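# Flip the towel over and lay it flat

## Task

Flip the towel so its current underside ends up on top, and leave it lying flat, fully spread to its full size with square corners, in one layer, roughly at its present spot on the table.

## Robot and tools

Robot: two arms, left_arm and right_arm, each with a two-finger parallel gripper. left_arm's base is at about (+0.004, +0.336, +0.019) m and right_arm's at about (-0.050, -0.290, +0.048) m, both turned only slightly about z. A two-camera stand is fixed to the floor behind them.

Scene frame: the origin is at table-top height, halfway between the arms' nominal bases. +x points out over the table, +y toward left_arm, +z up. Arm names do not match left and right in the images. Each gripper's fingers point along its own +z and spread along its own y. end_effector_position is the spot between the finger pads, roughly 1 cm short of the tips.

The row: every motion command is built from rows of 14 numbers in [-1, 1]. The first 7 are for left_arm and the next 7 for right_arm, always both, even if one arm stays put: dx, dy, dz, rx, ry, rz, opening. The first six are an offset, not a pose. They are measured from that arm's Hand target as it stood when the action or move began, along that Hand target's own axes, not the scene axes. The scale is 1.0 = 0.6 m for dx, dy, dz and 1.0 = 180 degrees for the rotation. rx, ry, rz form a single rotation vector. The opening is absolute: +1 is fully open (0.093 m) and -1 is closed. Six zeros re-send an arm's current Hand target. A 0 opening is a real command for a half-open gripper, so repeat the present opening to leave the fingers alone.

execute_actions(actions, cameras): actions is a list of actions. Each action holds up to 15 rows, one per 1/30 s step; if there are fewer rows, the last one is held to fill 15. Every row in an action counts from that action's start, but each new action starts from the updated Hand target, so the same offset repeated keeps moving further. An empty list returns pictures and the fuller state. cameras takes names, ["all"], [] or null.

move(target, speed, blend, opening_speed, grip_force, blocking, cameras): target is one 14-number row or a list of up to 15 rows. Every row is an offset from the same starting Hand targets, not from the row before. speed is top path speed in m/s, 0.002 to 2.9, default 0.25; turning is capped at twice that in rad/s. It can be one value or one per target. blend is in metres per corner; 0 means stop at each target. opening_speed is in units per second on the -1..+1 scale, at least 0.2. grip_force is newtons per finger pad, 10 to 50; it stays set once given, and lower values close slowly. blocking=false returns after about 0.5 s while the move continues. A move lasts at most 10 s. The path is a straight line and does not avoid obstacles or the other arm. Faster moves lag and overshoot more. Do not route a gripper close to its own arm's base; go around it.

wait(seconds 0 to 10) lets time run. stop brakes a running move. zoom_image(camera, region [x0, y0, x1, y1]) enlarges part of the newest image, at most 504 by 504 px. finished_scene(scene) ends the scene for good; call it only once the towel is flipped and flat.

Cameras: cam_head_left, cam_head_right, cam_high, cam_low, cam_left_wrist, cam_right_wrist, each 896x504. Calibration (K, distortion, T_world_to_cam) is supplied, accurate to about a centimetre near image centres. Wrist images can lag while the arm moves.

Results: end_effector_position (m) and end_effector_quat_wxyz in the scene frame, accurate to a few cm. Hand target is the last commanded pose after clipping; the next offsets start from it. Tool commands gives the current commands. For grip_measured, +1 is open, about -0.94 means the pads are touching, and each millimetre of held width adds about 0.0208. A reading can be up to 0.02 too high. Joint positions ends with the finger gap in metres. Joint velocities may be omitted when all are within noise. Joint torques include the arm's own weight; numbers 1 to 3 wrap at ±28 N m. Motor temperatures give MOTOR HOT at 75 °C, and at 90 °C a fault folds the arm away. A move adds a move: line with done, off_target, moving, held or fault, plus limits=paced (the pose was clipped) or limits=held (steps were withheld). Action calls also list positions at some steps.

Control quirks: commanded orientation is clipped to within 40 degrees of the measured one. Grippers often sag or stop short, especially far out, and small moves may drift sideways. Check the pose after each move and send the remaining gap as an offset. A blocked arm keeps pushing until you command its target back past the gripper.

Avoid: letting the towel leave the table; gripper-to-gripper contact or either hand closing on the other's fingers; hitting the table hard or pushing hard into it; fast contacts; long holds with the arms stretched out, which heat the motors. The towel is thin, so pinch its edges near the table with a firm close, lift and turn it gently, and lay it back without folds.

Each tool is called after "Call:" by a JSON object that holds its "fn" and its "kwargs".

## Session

Call:
{"fn": "execute_actions", "kwargs": {"actions": []}}

Scene clock: 0.00 s.
left_arm: end_effector_position=(+0.3934, +0.3237, +0.0957) grip_measured=+1.000 end_effector_quat_wxyz=(+0.554, -0.002, +0.829, +0.069) | right_arm: end_effector_position=(+0.3364, -0.3307, +0.1253) grip_measured=+1.000 end_effector_quat_wxyz=(+0.568, +0.073, +0.817, -0.071)
Joint positions: left_arm=[-0.104 1.593 0.38 0.816 -0.241 0.022 0.093] | right_arm=[0.029 1.615 0.35 0.907 0.171 0.029 0.093]
Joint velocities: within noise
Joint torques (N m): no reading
Motor temperatures (°C): left_arm=[26 33 32 27 29 24 27] | right_arm=[26 40 34 31 26 28 26]
Heat: left arm: 33 °C; right arm: 40 °C.
Hand target: left_arm +0.3964, +0.3233, +0.1026; +0.563, -0.003, +0.824, +0.068 | right_arm +0.3376, -0.3308, +0.1274; +0.570, +0.073, +0.816, -0.071
Tool commands: left_gripper/opening=+1.0 right_gripper/opening=+1.0
camera_calibration:
cam_left_wrist: T_world_to_cam=[[0.0600933, -0.990863, -0.120747, 0.307898], [-0.757322, 0.0335454, -0.652179, 0.386137], [0.650271, 0.130636, -0.748386, -0.136201], [0, 0, 0, 1]] pos_world=[0.362495, 0.309925, 0.187078]
cam_right_wrist: T_world_to_cam=[[-0.212334, -0.97694, 0.0224079, -0.254948], [-0.705361, 0.137357, -0.695412, 0.408318], [0.676298, -0.163465, -0.718261, -0.105908], [0, 0, 0, 1]] pos_world=[0.305504, -0.322467, 0.213593]

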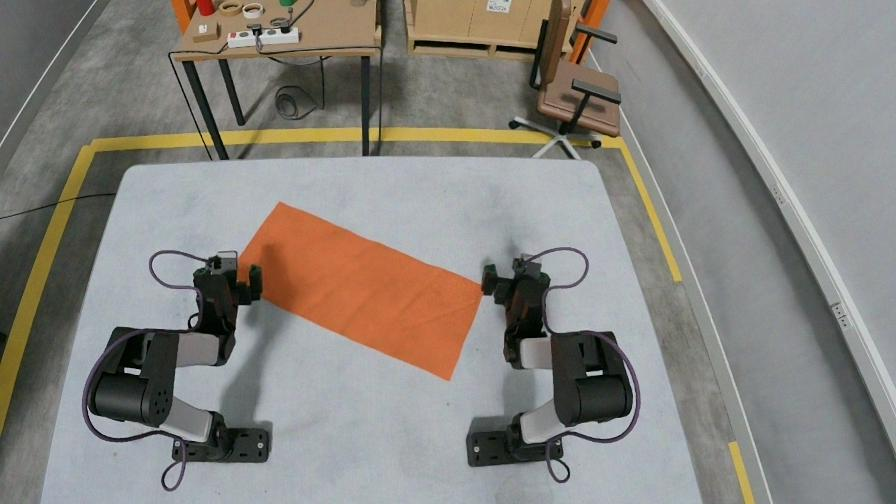

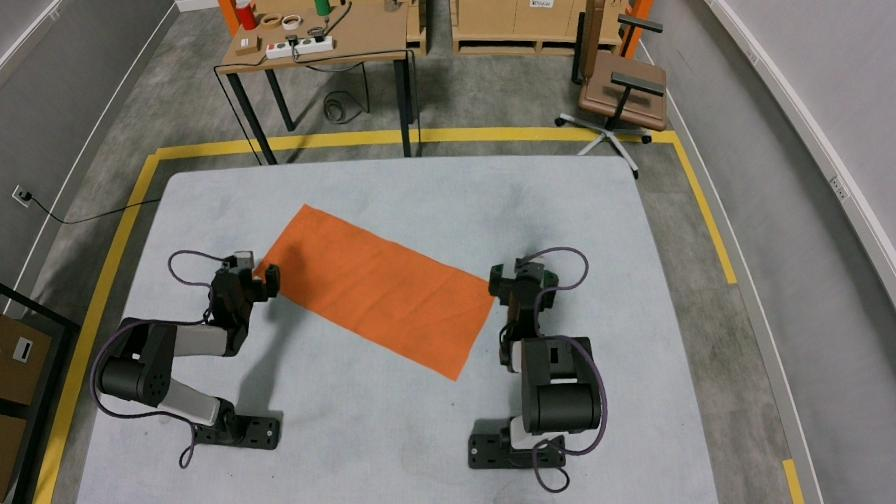

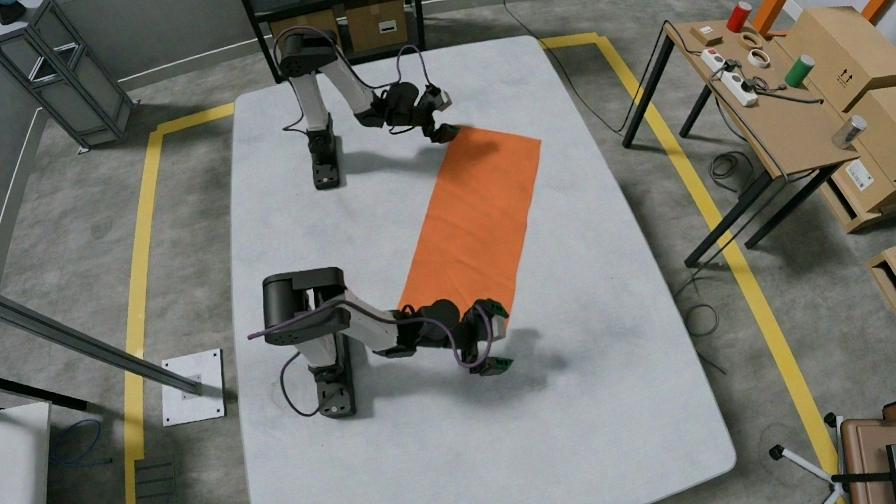

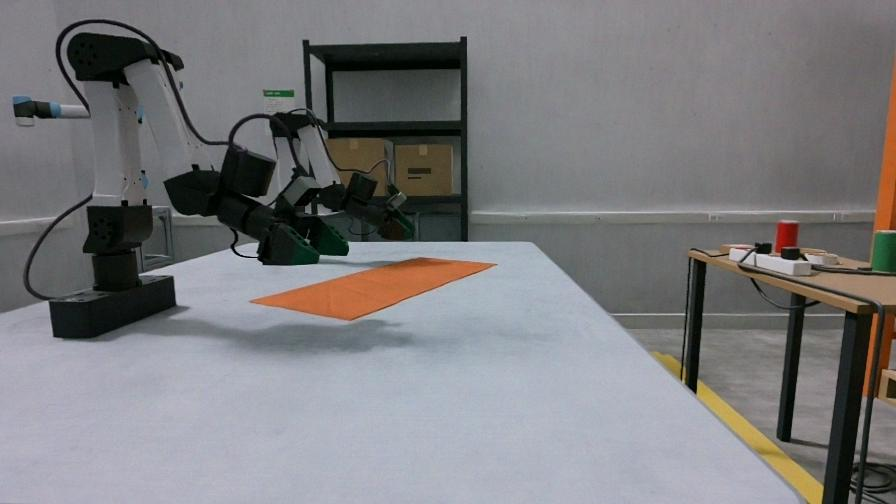

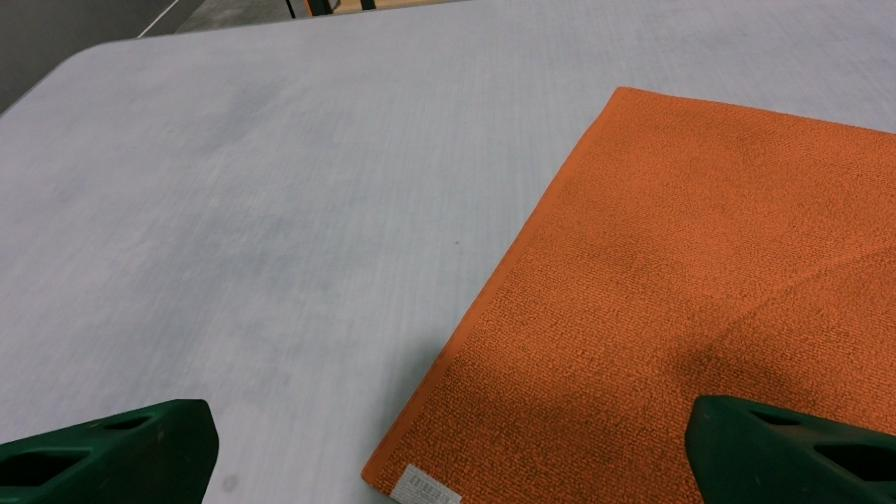

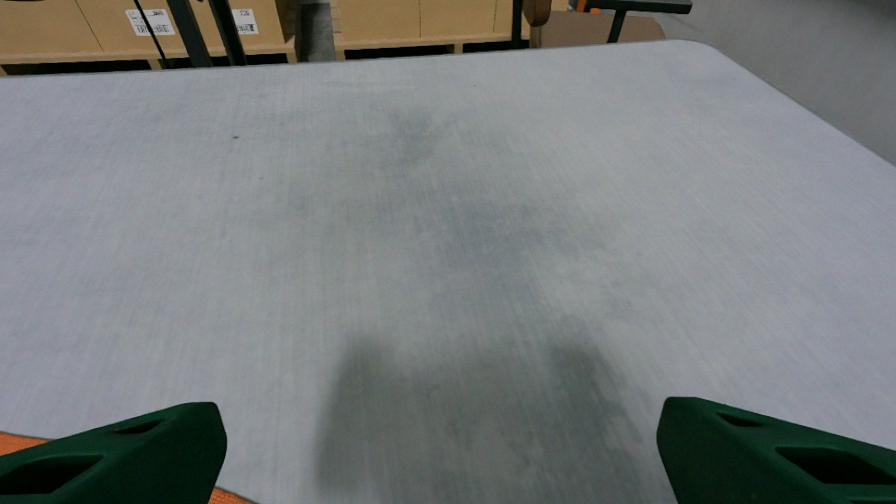

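Call:
{"fn": "move", "kwargs": {"target": [0.089,0.0597,-0.0377,0.1632,0.1736,0.0842,-0.45,0.2472,0.2662,-0.3998,0.0647,0.195,0.0628,-0.45], "speed": 0.35, "cameras": ["cam_left_wrist","cam_right_wrist","cam_head_left"]}}

Scene clock: 43.90 s.
left_arm: end_effector_position=(+0.3477, +0.3590, +0.0630) grip_measured=-0.448 end_effector_quat_wxyz=(+0.290, +0.223, +0.928, -0.068) | right_arm: end_effector_position=(+0.0986, -0.1234, +0.0646) grip_measured=-0.448 end_effector_quat_wxyz=(+0.299, +0.218, +0.927, -0.067)
Joint positions: left_arm=[0.283 1.552 0.775 -0.313 0.385 0.628 0.024] | right_arm=[1.351 1.588 0.709 -0.815 0.613 1.792 0.024]
Joint torques (N m): left_arm=[0.43 -5.53 8.9 1.01 0.3 0.07] | right_arm=[-0.83 -4.51 6.12 -0.14 0.36 0.16]
Motor temperatures (°C): left_arm=[26 37 36 34 29 24 27] | right_arm=[26 42 37 36 26 28 26]
Heat: left arm: 37 °C; right arm: 42 °C.
Hand target: left_arm +0.3530, +0.3599, +0.0651; +0.293, +0.226, +0.926, -0.071 | right_arm +0.0988, -0.1208, +0.0649; +0.292, +0.226, +0.927, -0.071
Off the commanded pose: left_arm 0.006 m, 1 deg | right_arm 0.003 m, 1 deg.
move: done
camera_calibration:
cam_left_wrist: T_world_to_cam=[[-0.471713, -0.881751, 0.0012436, 0.479747], [-0.872921, 0.466789, -0.141837, 0.181597], [0.124484, -0.0679918, -0.989889, 0.133808], [0, 0, 0, 1]] pos_world=[0.368166, 0.347348, 0.157615]
cam_right_wrist: T_world_to_cam=[[-0.457853, -0.889003, -0.00663085, -0.0646748], [-0.875033, 0.451952, -0.173371, 0.191767], [0.157124, -0.0735764, -0.984834, 0.124772], [0, 0, 0, 1]] pos_world=[0.118586, -0.134985, 0.155698]
Images, in order (width x height): cam_head_left 896x504, cam_left_wrist 896x504, cam_right_wrist 896x504.

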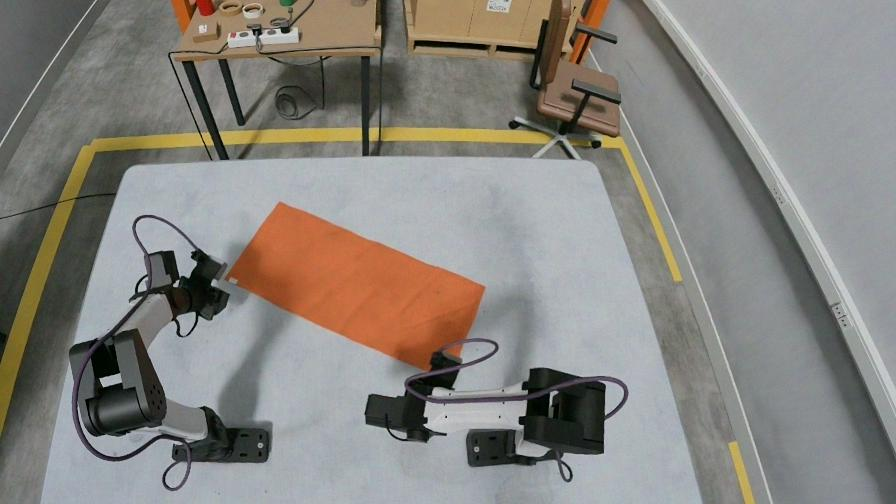

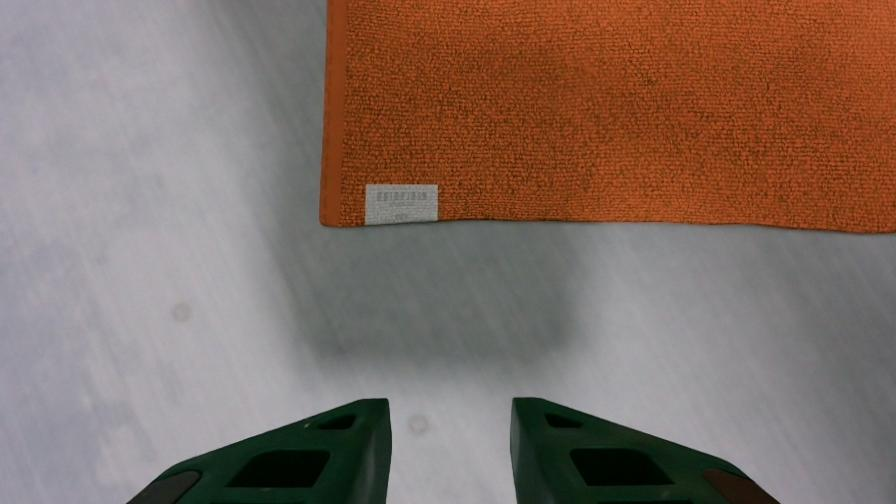

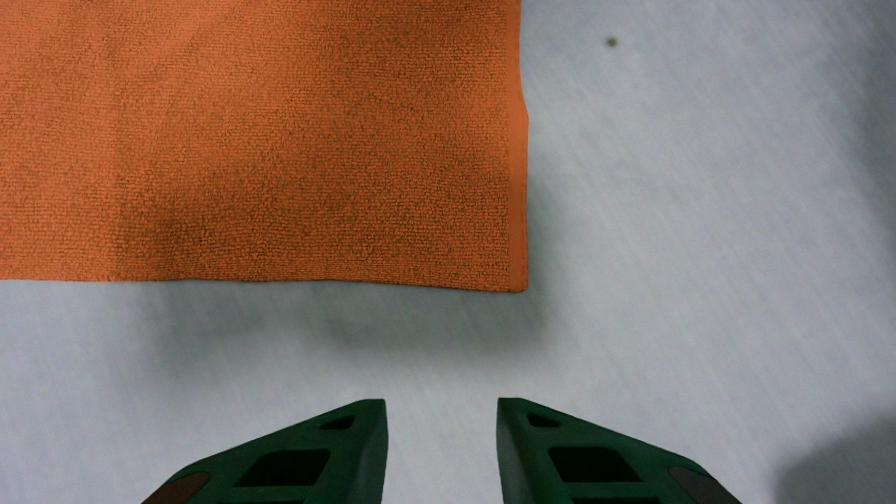

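Call:
{"fn": "move", "kwargs": {"target": [[-0.0322,0.0145,0.1468,0,0,0,-0.45,-0.011,0,0.1317,0,0,0,-0.45],[-0.0322,0.0145,0.1468,0,0,0,-1,-0.011,0,0.1317,0,0,0,-1],[-0.1757,0.0145,-0.058,0,0,0,-1,-0.1545,0,-0.0733,0,0,0,-1],[-0.398,0.0145,-0.2887,0,-0.055,0,-1,-0.377,0,-0.3038,0,-0.055,0,-1]], "speed": 0.2, "blend": [0,0,0.03,0], "cameras": ["cam_low","cam_head_right"]}}

Scene clock: 61.30 s.
left_arm: end_effector_position=(+0.4388, +0.3271, +0.3420) grip_measured=-0.986 end_effector_quat_wxyz=(+0.370, +0.217, +0.899, -0.084) | right_arm: end_effector_position=(+0.1704, -0.1538, +0.3354) grip_measured=-0.986 end_effector_quat_wxyz=(+0.383, +0.198, +0.901, -0.039)
Joint positions: left_arm=[0.164 1.748 2.037 -1.174 0.404 0.462 0] | right_arm=[1.08 1.337 1.539 -1.543 0.764 1.359 0]
Joint torques (N m): left_arm=[-0.24 -7.94 9.24 1.35 0.29 -0.09] | right_arm=[-0.75 -4.81 6.95 0.66 0.73 -0.11]
Heat: left arm: 37 °C; right arm: 42 °C.
Hand target: left_arm +0.4422, +0.3237, +0.3440; +0.372, +0.219, +0.898, -0.091 | right_arm +0.1705, -0.1583, +0.3438; +0.371, +0.219, +0.898, -0.090
Off the commanded pose: left_arm 0.005 m, 1 deg | right_arm 0.010 m, 7 deg.
joint sent to its limit (right arm) — joint 4 (wrist pitch), lower limit. The joint targets are off in orientation, not in position.
move: off_target (right_arm); target 2's new opening was sent with left_arm's hand 0.015 m and 1 deg from that target
Images, in order (width x height): cam_head_right 896x504, cam_low 896x504.

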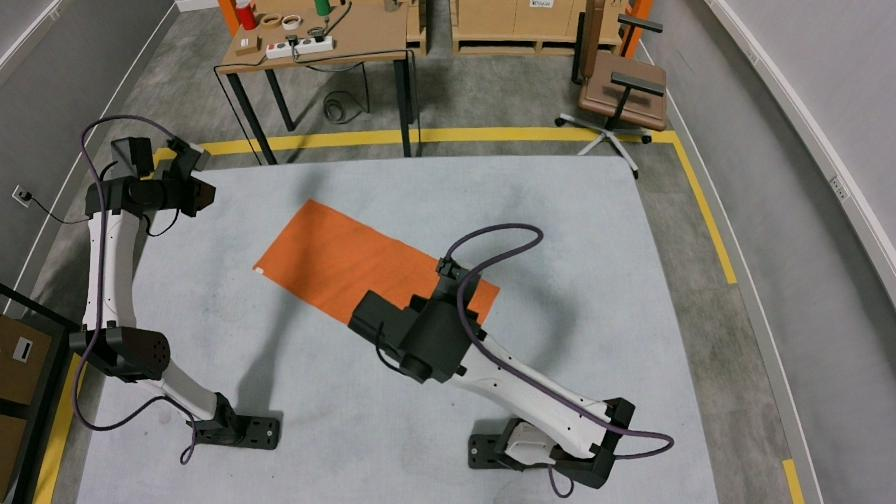

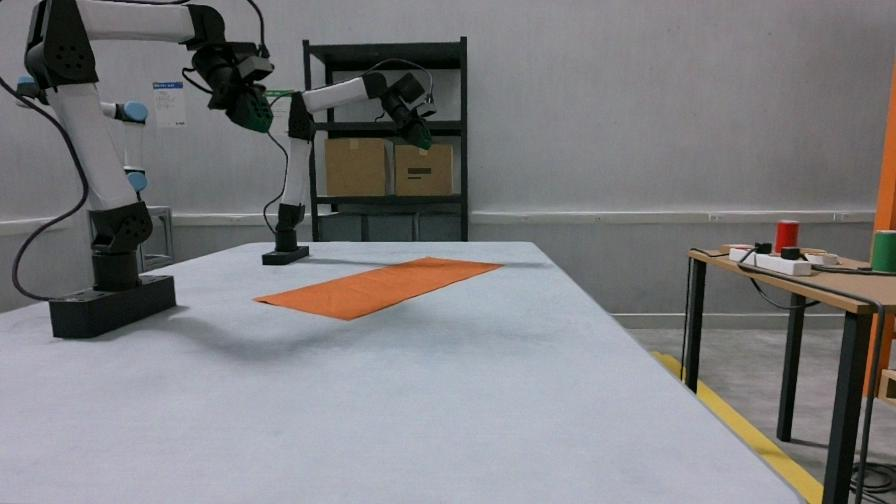

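Call:
{"fn": "move", "kwargs": {"target": [[0.3847,0.0015,0.2847,0,0.055,0,-0.3,0.3857,0.0005,0.283,0,0.055,0,-0.3],[0.4293,0.001,0.4003,0,0.055,0,-0.3,0.4303,0,0.3987,0,0.055,0,-0.3],[0.4293,0.001,0.4003,0,0.055,0,-1,0.4303,0,0.3987,0,0.055,0,-1],[0.335,0.001,0.306,0,0.055,0,-1,0.336,0,0.3044,0,0.055,0,-1]], "speed": [0.3,0.12,0.2,0.15], "cameras": ["cam_low","cam_left_wrist","cam_right_wrist"]}}

Scene clock: 79.30 s.
left_arm: end_effector_position=(+0.4245, +0.3292, +0.0538) grip_measured=-0.986 end_effector_quat_wxyz=(+0.274, +0.224, +0.932, -0.082) | right_arm: end_effector_position=(+0.1574, -0.1546, +0.0670) grip_measured=-0.981 end_effector_quat_wxyz=(+0.297, +0.225, +0.925, -0.075)
Joint positions: left_arm=[0.148 1.839 1.073 -0.322 0.336 0.506 0] | right_arm=[1.044 1.524 0.661 -0.637 0.619 1.439 0]
Joint torques (N m): left_arm=[-0.16 -13.78 8.29 1.07 0.1 -0.05] | right_arm=[-0.5 -6.95 6.27 0.26 0.36 -0.01]
Heat: left arm: 38 °C; right arm: 42 °C.
Hand target: left_arm +0.4313, +0.3298, +0.0721; +0.293, +0.226, +0.926, -0.071 | right_arm +0.1581, -0.1517, +0.0722; +0.292, +0.226, +0.927, -0.071
Off the commanded pose: left_arm 0.020 m, 3 deg | right_arm 0.006 m, 1 deg.
move: off_target (left_arm); target 3's new opening was sent with left_arm's hand 0.026 m and 3 deg from that target
camera_calibration:
cam_left_wrist: T_world_to_cam=[[-0.480614, -0.876248, 0.0346457, 0.489891], [-0.872721, 0.474065, -0.116704, 0.25743], [0.0858373, -0.0863256, -0.992562, 0.135637], [0, 0, 0, 1]] pos_world=[0.44847, 0.318936, 0.147699]
cam_right_wrist: T_world_to_cam=[[-0.475706, -0.879594, 0.0043253, -0.0619932], [-0.866829, 0.467956, -0.172119, 0.258823], [0.14937, -0.0856272, -0.985067, 0.114993], [0, 0, 0, 1]] pos_world=[0.177688, -0.1658, 0.158092]
Images, in order (width x height): cam_low 896x504, cam_left_wrist 896x504, cam_right_wrist 896x504.

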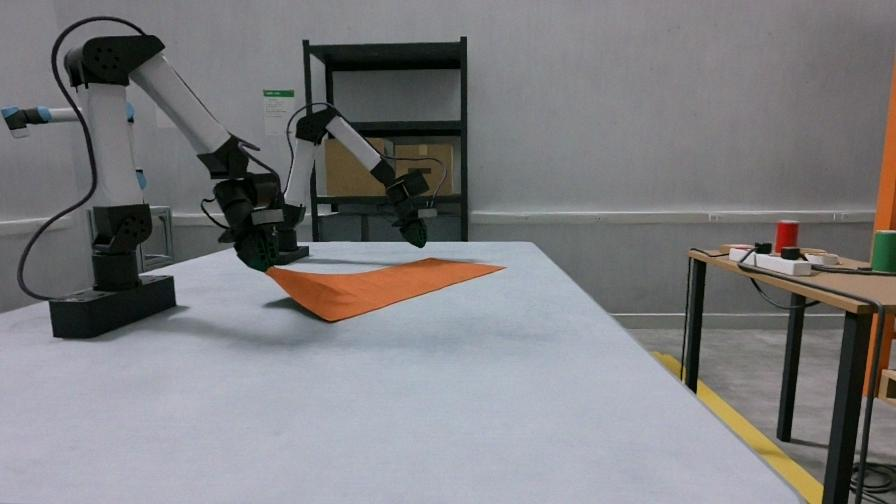

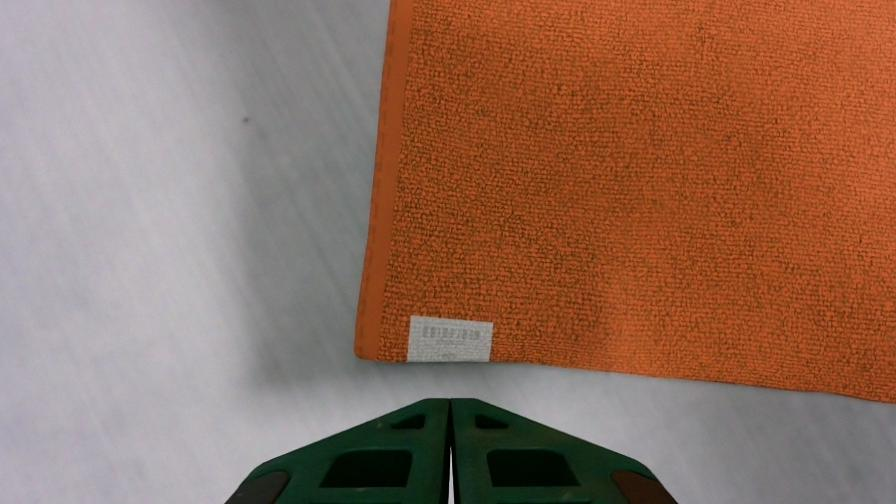

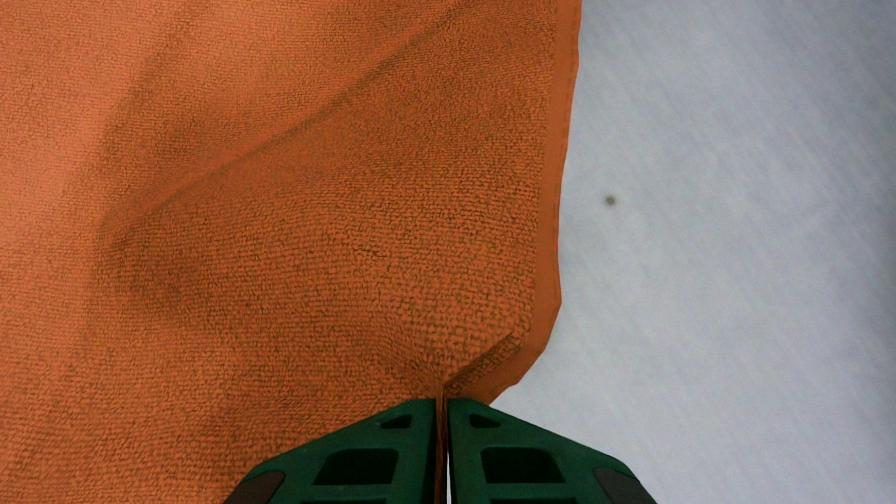

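Call:
{"fn": "move", "kwargs": {"target": [[0.044,-0.0105,0.14,0,0,0,-0.3,0,0,0,0,0,0,-1],[0.044,-0.0105,0.14,0,0,0,-1,0,0,0,0,0,0,-1],[-0.0325,-0.0105,0.031,0,0,0,-1,0,0,0,0,0,0,-1]], "speed": 0.12, "cameras": ["cam_low","cam_left_wrist"]}}

Scene clock: 91.40 s.
left_arm: end_effector_position=(+0.4431, +0.3109, +0.0446) grip_measured=-0.985 end_effector_quat_wxyz=(+0.269, +0.225, +0.933, -0.085) | right_arm: end_effector_position=(+0.1567, -0.1550, +0.0667) grip_measured=-0.981 end_effector_quat_wxyz=(+0.295, +0.225, +0.926, -0.076)
Joint positions: left_arm=[0.092 1.918 1.142 -0.308 0.312 0.457 0] | right_arm=[1.044 1.524 0.661 -0.64 0.616 1.439 0]
Joint torques (N m): left_arm=[-0.18 -15.41 8.53 1.07 0.08 -0.06] | right_arm=[-0.49 -6.99 6.45 0.25 0.42 -0.03]
Motor temperatures (°C): left_arm=[26 43 38 33 29 24 27] | right_arm=[26 43 40 32 27 28 26]
Heat: left arm: 43 °C; right arm: 43 °C.
Hand target: left_arm +0.4521, +0.3120, +0.0680; +0.293, +0.225, +0.927, -0.071 | right_arm +0.1581, -0.1517, +0.0722; +0.292, +0.226, +0.927, -0.071
Off the commanded pose: left_arm 0.025 m, 3 deg | right_arm 0.007 m, 1 deg.
move: off_target (left_arm); target 2's new opening was sent with left_arm's hand 0.033 m and 5 deg from that target
camera_calibration:
cam_left_wrist: T_world_to_cam=[[-0.483165, -0.87456, 0.0411895, 0.483504], [-0.872396, 0.476927, -0.10708, 0.279774], [0.0740032, -0.0876708, -0.993397, 0.129099], [0, 0, 0, 1]] pos_world=[0.468132, 0.300739, 0.13829]
Images, in order (width x height): cam_low 896x504, cam_left_wrist 896x504.

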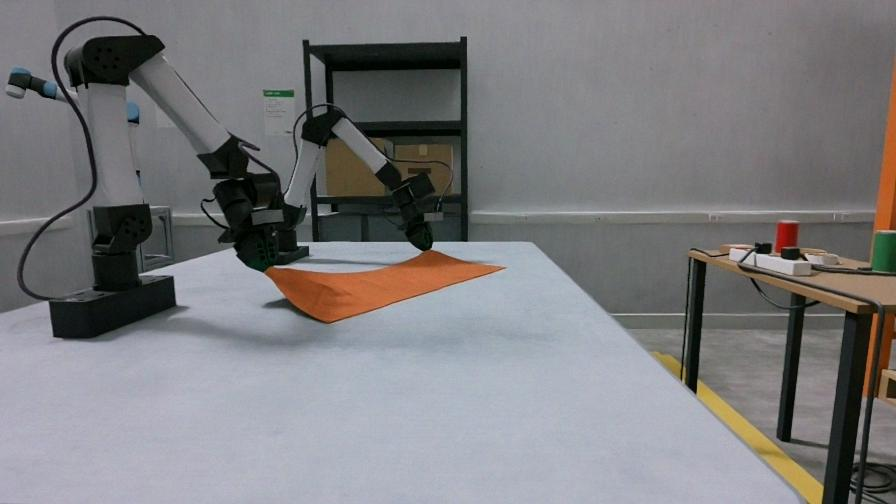

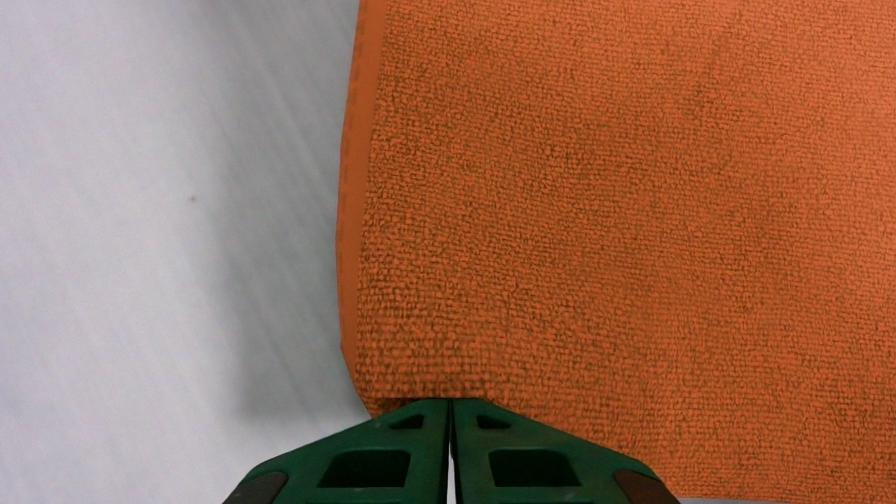

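Call:
{"fn": "move", "kwargs": {"target": [-0.2905,0,-0.356,0,-0.11,0,-1,-0.2905,0,-0.356,0,-0.11,0,-1], "speed": 0.2, "cameras": ["cam_low","cam_head_right"]}}

Scene clock: 99.50 s.
left_arm: end_effector_position=(+0.4697, +0.2996, +0.3264) grip_measured=-0.985 end_effector_quat_wxyz=(+0.429, +0.213, +0.870, -0.114) | right_arm: end_effector_position=(+0.1782, -0.1562, +0.3343) grip_measured=-0.981 end_effector_quat_wxyz=(+0.446, +0.196, +0.870, -0.078)
Joint positions: left_arm=[0.111 1.709 1.811 -0.84 0.45 0.358 0] | right_arm=[1.126 1.36 1.475 -1.536 0.931 1.434 0]
Joint torques (N m): left_arm=[0.85 -11.18 9.73 1.63 0.22 -0.09] | right_arm=[0.2 -6.46 7.21 0.41 0.95 -0.08]
Heat: left arm: 47 °C; right arm: 43 °C.
Hand target: left_arm +0.4699, +0.3029, +0.3430; +0.448, +0.210, +0.862, -0.109 | right_arm +0.1762, -0.1613, +0.3471; +0.447, +0.211, +0.863, -0.109
Off the commanded pose: left_arm 0.017 m, 2 deg | right_arm 0.014 m, 4 deg.
joint sent to its limit (right arm) — joint 4 (wrist pitch), lower limit. The joint targets are off in orientation, not in position.
move: off_target (left_arm, right_arm)
Images, in order (width x height): cam_head_right 896x504, cam_low 896x504.

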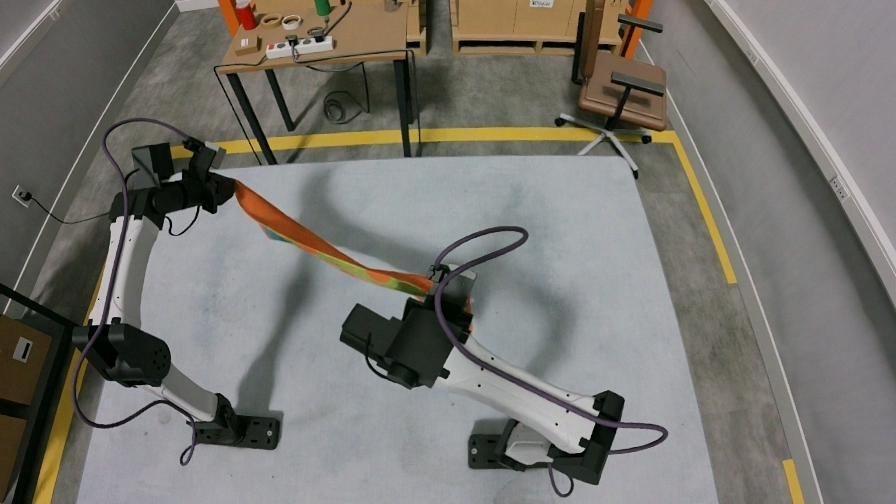

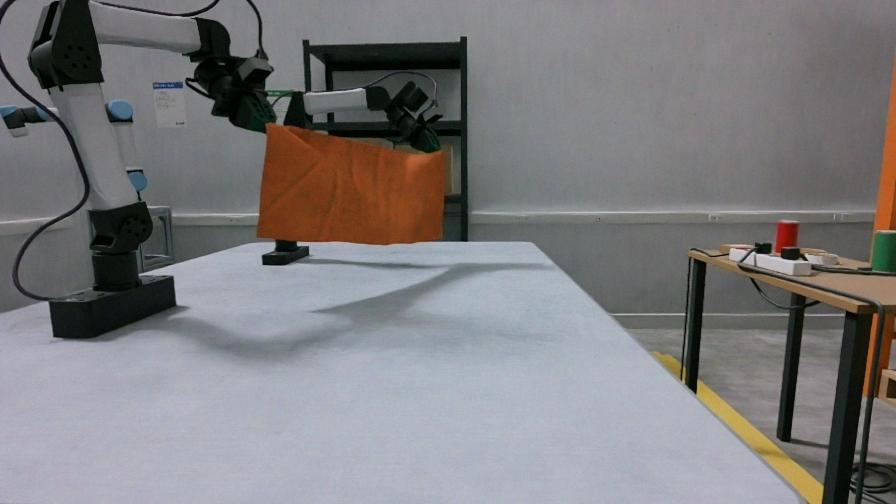

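Call:
{"fn": "move", "kwargs": {"target": [[0.097,0,0.1085,0,0,0,-1,0.097,0,0.1085,0,0,0,-1],[0.128,0,0.2525,0,0,0,-1,0.128,0,0.2525,0,0,0,-1],[0.203,0,0.407,0,0.03,0,-1,0.203,0,0.407,0,0.03,0,-1],[0.275,0,0.508,0,0.055,0,-1,0.275,0,0.508,0,0.055,0,-1],[0.275,0,0.508,0,0.055,0,-0.4,0.275,0,0.508,0,0.055,0,-0.4],[0.138,0,0.412,0,0.055,0,-0.4,0.138,0,0.412,0,0.055,0,-0.4],[0.416,0,0.214,0,0.11,0,-0.4,0.416,0,0.214,0,0.11,0,-0.4]], "speed": [0.2,0.2,0.2,0.15,0.2,0.25,0.3], "blend": [0.02,0.02,0.02,0,0,0.02,0], "cameras": ["cam_low","cam_head_right","cam_left_wrist","cam_right_wrist"]}}

Scene clock: 120.33 s.
left_arm: end_effector_position=(+0.4308, +0.3208, +0.0461) grip_measured=-0.402 end_effector_quat_wxyz=(+0.267, +0.220, +0.935, -0.076) | right_arm: end_effector_position=(+0.1421, -0.1457, +0.0688) grip_measured=-0.402 end_effector_quat_wxyz=(+0.294, +0.226, +0.926, -0.068)
Joint positions: left_arm=[0.113 1.873 1.091 -0.307 0.301 0.469 0.026] | right_arm=[1.119 1.517 0.668 -0.689 0.613 1.527 0.026]
Joint torques (N m): left_arm=[0.35 -15.05 6.11 1.25 0.27 0.08] | right_arm=[0.28 -4.15 6.11 0.24 0.46 0.18]
Heat: left arm: 47 °C; right arm: 44 °C.
Hand target: left_arm +0.4355, +0.3205, +0.0649; +0.293, +0.226, +0.927, -0.071 | right_arm +0.1415, -0.1431, +0.0692; +0.292, +0.226, +0.927, -0.071
Off the commanded pose: left_arm 0.019 m, 3 deg | right_arm 0.003 m, 0 deg.
move: off_target (left_arm)
camera_calibration:
cam_left_wrist: T_world_to_cam=[[-0.469626, -0.882384, 0.0291437, 0.483313], [-0.87984, 0.465031, -0.09812, 0.271076], [0.0730268, -0.0717215, -0.994748, 0.127739], [0, 0, 0, 1]] pos_world=[0.456152, 0.30957, 0.139581]
cam_right_wrist: T_world_to_cam=[[-0.472251, -0.88142, -0.00885189, -0.0612313], [-0.868907, 0.467189, -0.16351, 0.241285], [0.148257, -0.0695263, -0.986502, 0.122441], [0, 0, 0, 1]] pos_world=[0.162585, -0.158183, 0.159698]
Images, in order (width x height): cam_head_right 896x504, cam_low 896x504, cam_left_wrist 896x504, cam_right_wrist 896x504.

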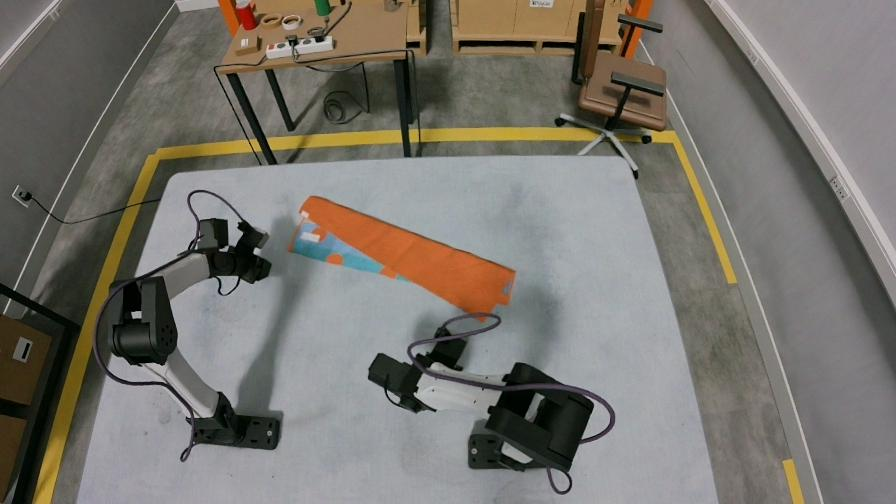

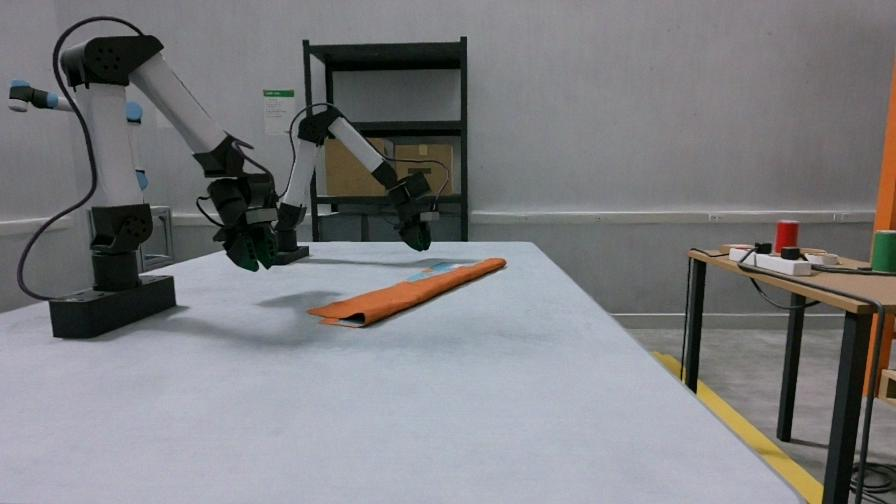

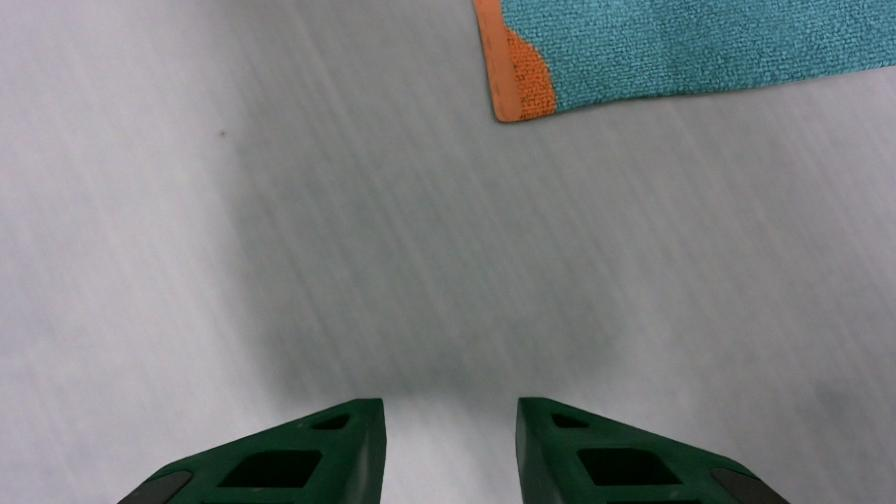

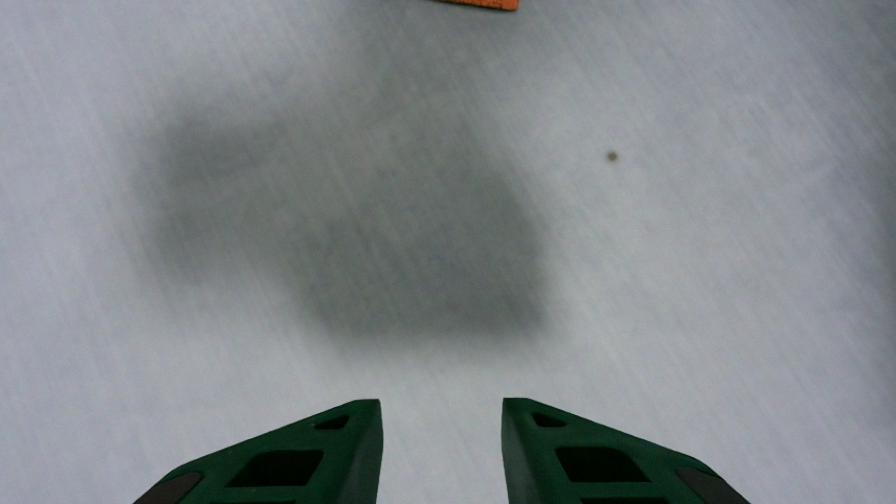

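Call:
{"fn": "zoom_image", "kwargs": {"camera": "cam_head_right", "region": [270, 170, 550, 340]}}

Call:
{"fn": "zoom_image", "kwargs": {"camera": "cam_low", "region": [270, 230, 530, 350]}}

Scaled by 1.800 from the camera's 896x504 image, which has a finer 1280x720 frame.

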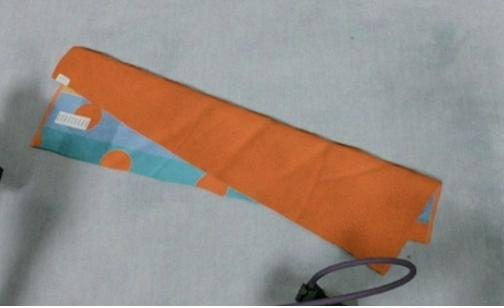

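Scaled by 1.938 from the camera's 896x504 image, which has a finer 1280x720 frame.

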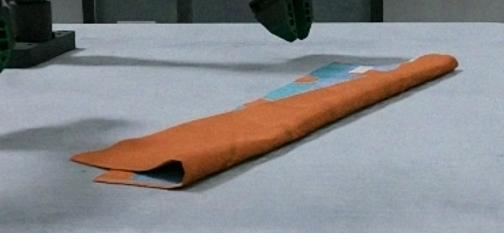

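Call:
{"fn": "move", "kwargs": {"target": [[0,0,0,0,0,0,-0.4,-0.207,-0.023,0.145,0,0,0,-0.3],[0,0,0,0,0,0,-0.4,-0.19,-0.018,0.28,0,0,0,-0.3],[0,0,0,0,0,0,-0.4,-0.19,-0.018,0.28,0,0,0,-1],[0,0,0,0,0,0,-0.4,-0.392,-0.018,0.137,0,0,0,-1],[0,0,0,0,0,0,-0.4,-0.546,-0.05,0.179,0,-0.03,0,-1],[0,0,0,0,0,0,-0.4,-0.5245,-0.061,0.447,0,-0.055,0,-1],[0,0,0,0,0,0,-0.4,-0.5245,-0.061,0.447,0,-0.055,0,-0.4],[0,0,0,0,0,0,-0.4,-0.6395,-0.061,0.283,0,-0.055,0,-0.4]], "speed": 0.22, "blend": [0,0,0,0.03,0.03,0,0,0], "cameras": ["cam_low","cam_head_right"]}}

Call:
{"fn": "zoom_image", "kwargs": {"camera": "cam_head_right", "region": [270, 170, 550, 340]}}

Scene clock: 155.03 s.
left_arm: end_effector_position=(+0.4308, +0.3208, +0.0462) grip_measured=-0.402 end_effector_quat_wxyz=(+0.267, +0.220, +0.935, -0.076) | right_arm: end_effector_position=(+0.4875, -0.3668, +0.1371) grip_measured=-0.402 end_effector_quat_wxyz=(+0.364, +0.223, +0.899, -0.097)
Joint positions: left_arm=[0.113 1.873 1.091 -0.307 0.301 0.469 0.026] | right_arm=[0.014 2.072 1.513 -0.294 0.313 0.323 0.026]
Joint torques (N m): left_arm=[0.31 -14.99 6.09 1.24 0.29 0.08] | right_arm=[-0.28 -15.65 8.14 1.79 0.02 -0.05]
Motor temperatures (°C): left_arm=[26 57 39 34 29 24 27] | right_arm=[26 44 43 32 27 28 26]
Heat: left arm: 57 °C; right arm: 44 °C.
Hand target: left_arm +0.4355, +0.3205, +0.0650; +0.293, +0.226, +0.926, -0.071 | right_arm +0.4901, -0.3652, +0.1497; +0.371, +0.219, +0.898, -0.090
Off the commanded pose: left_arm 0.019 m, 3 deg | right_arm 0.013 m, 1 deg.
move: off_target (left_arm, right_arm); target 3's new opening was sent with right_arm's hand 0.016 m and 3 deg from that target
Images, in order (width x height): cam_head_right 896x504, cam_low 896x504.

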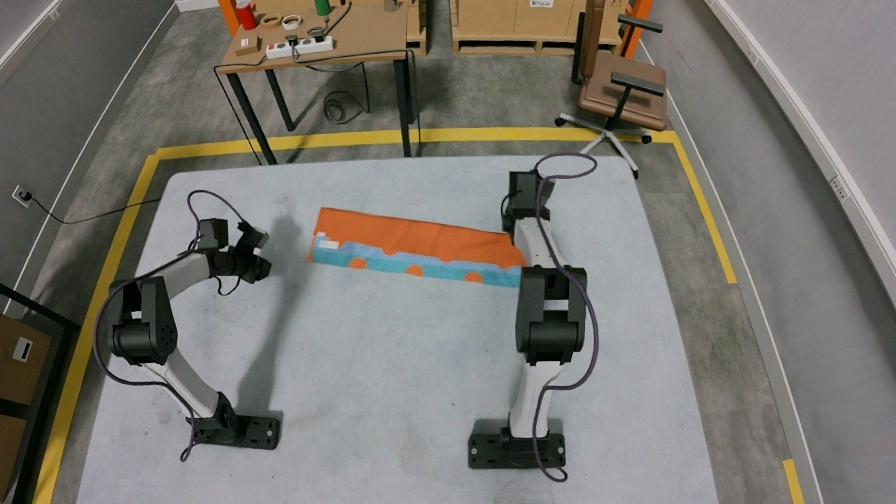

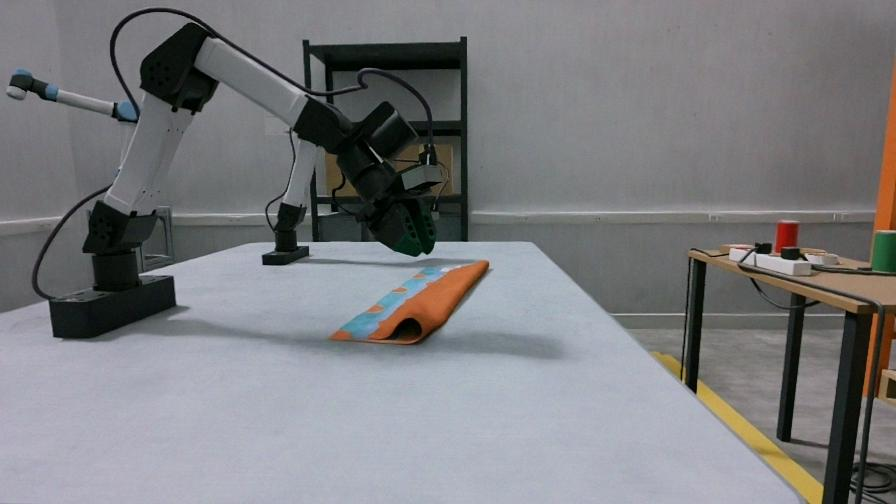

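Scaled by 1.800 from the camera's 896x504 image, which has a finer 1280x720 frame.

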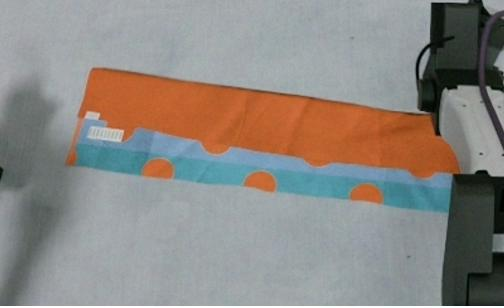

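Call:
{"fn": "move", "kwargs": {"target": [-0.041,-0.219,0.029,-0.0555,0,-0.0792,-0.3,0.302,-0.082,-0.102,-0.068,0.055,-0.068,-0.3], "speed": 0.25, "cameras": ["cam_left_wrist","cam_right_wrist"]}}

Scene clock: 167.80 s.
left_arm: end_effector_position=(+0.3945, +0.1913, +0.0489) grip_measured=-0.302 end_effector_quat_wxyz=(+0.281, +0.090, +0.955, -0.024) | right_arm: end_effector_position=(+0.3141, -0.3301, +0.0587) grip_measured=-0.302 end_effector_quat_wxyz=(+0.289, +0.093, +0.953, -0.019)
Joint positions: left_arm=[-0.372 1.782 0.968 -0.196 -0.119 -0.181 0.031] | right_arm=[-0.032 1.648 0.701 -0.036 0.039 0.092 0.031]
Joint torques (N m): left_arm=[0.14 -12.22 8.36 1.22 -0.15 -0.09] | right_arm=[-0.76 -10.47 4.68 1.84 -0.19 -0.06]
Motor temperatures (°C): left_arm=[26 59 39 34 29 24 27] | right_arm=[26 51 43 34 27 28 26]
Heat: left arm: 59 °C; right arm: 51 °C.
Hand target: left_arm +0.4019, +0.1900, +0.0648; +0.300, +0.083, +0.950, -0.026 | right_arm +0.3152, -0.3298, +0.0654; +0.302, +0.089, +0.949, -0.014
Off the commanded pose: left_arm 0.018 m, 2 deg | right_arm 0.007 m, 2 deg.
move: off_target (left_arm)
camera_calibration:
cam_left_wrist: T_world_to_cam=[[-0.205371, -0.978684, 0.000800459, 0.267501], [-0.973024, 0.204096, -0.107559, 0.386789], [0.105103, -0.0228683, -0.994198, 0.101888], [0, 0, 0, 1]] pos_world=[0.420583, 0.185187, 0.142686]
cam_right_wrist: T_world_to_cam=[[-0.204584, -0.978667, -0.0188608, -0.258231], [-0.96897, 0.205212, -0.137784, 0.4188], [0.138715, -0.00991279, -0.990283, 0.0969107], [0, 0, 0, 1]] pos_world=[0.339532, -0.337705, 0.148802]
Images, in order (width x height): cam_left_wrist 896x504, cam_right_wrist 896x504.

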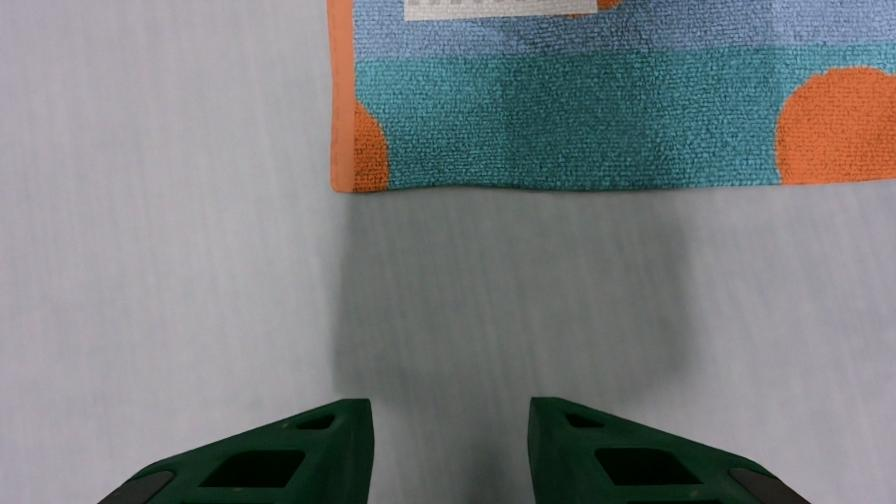

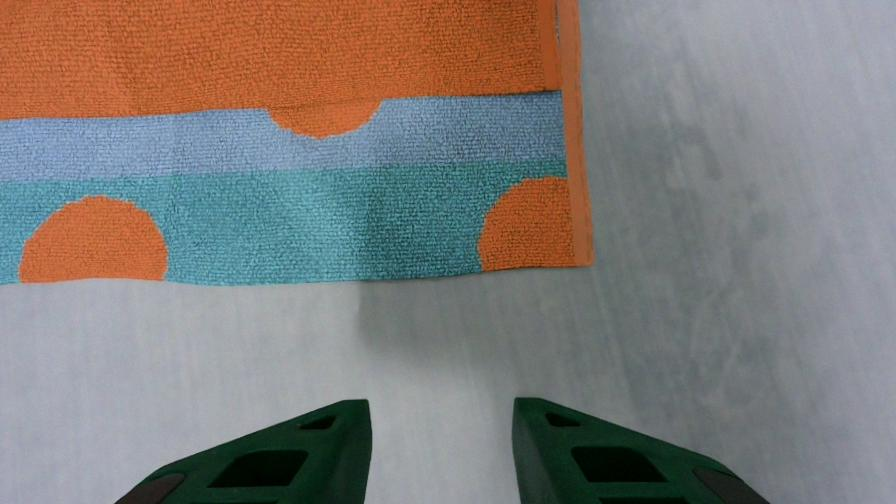

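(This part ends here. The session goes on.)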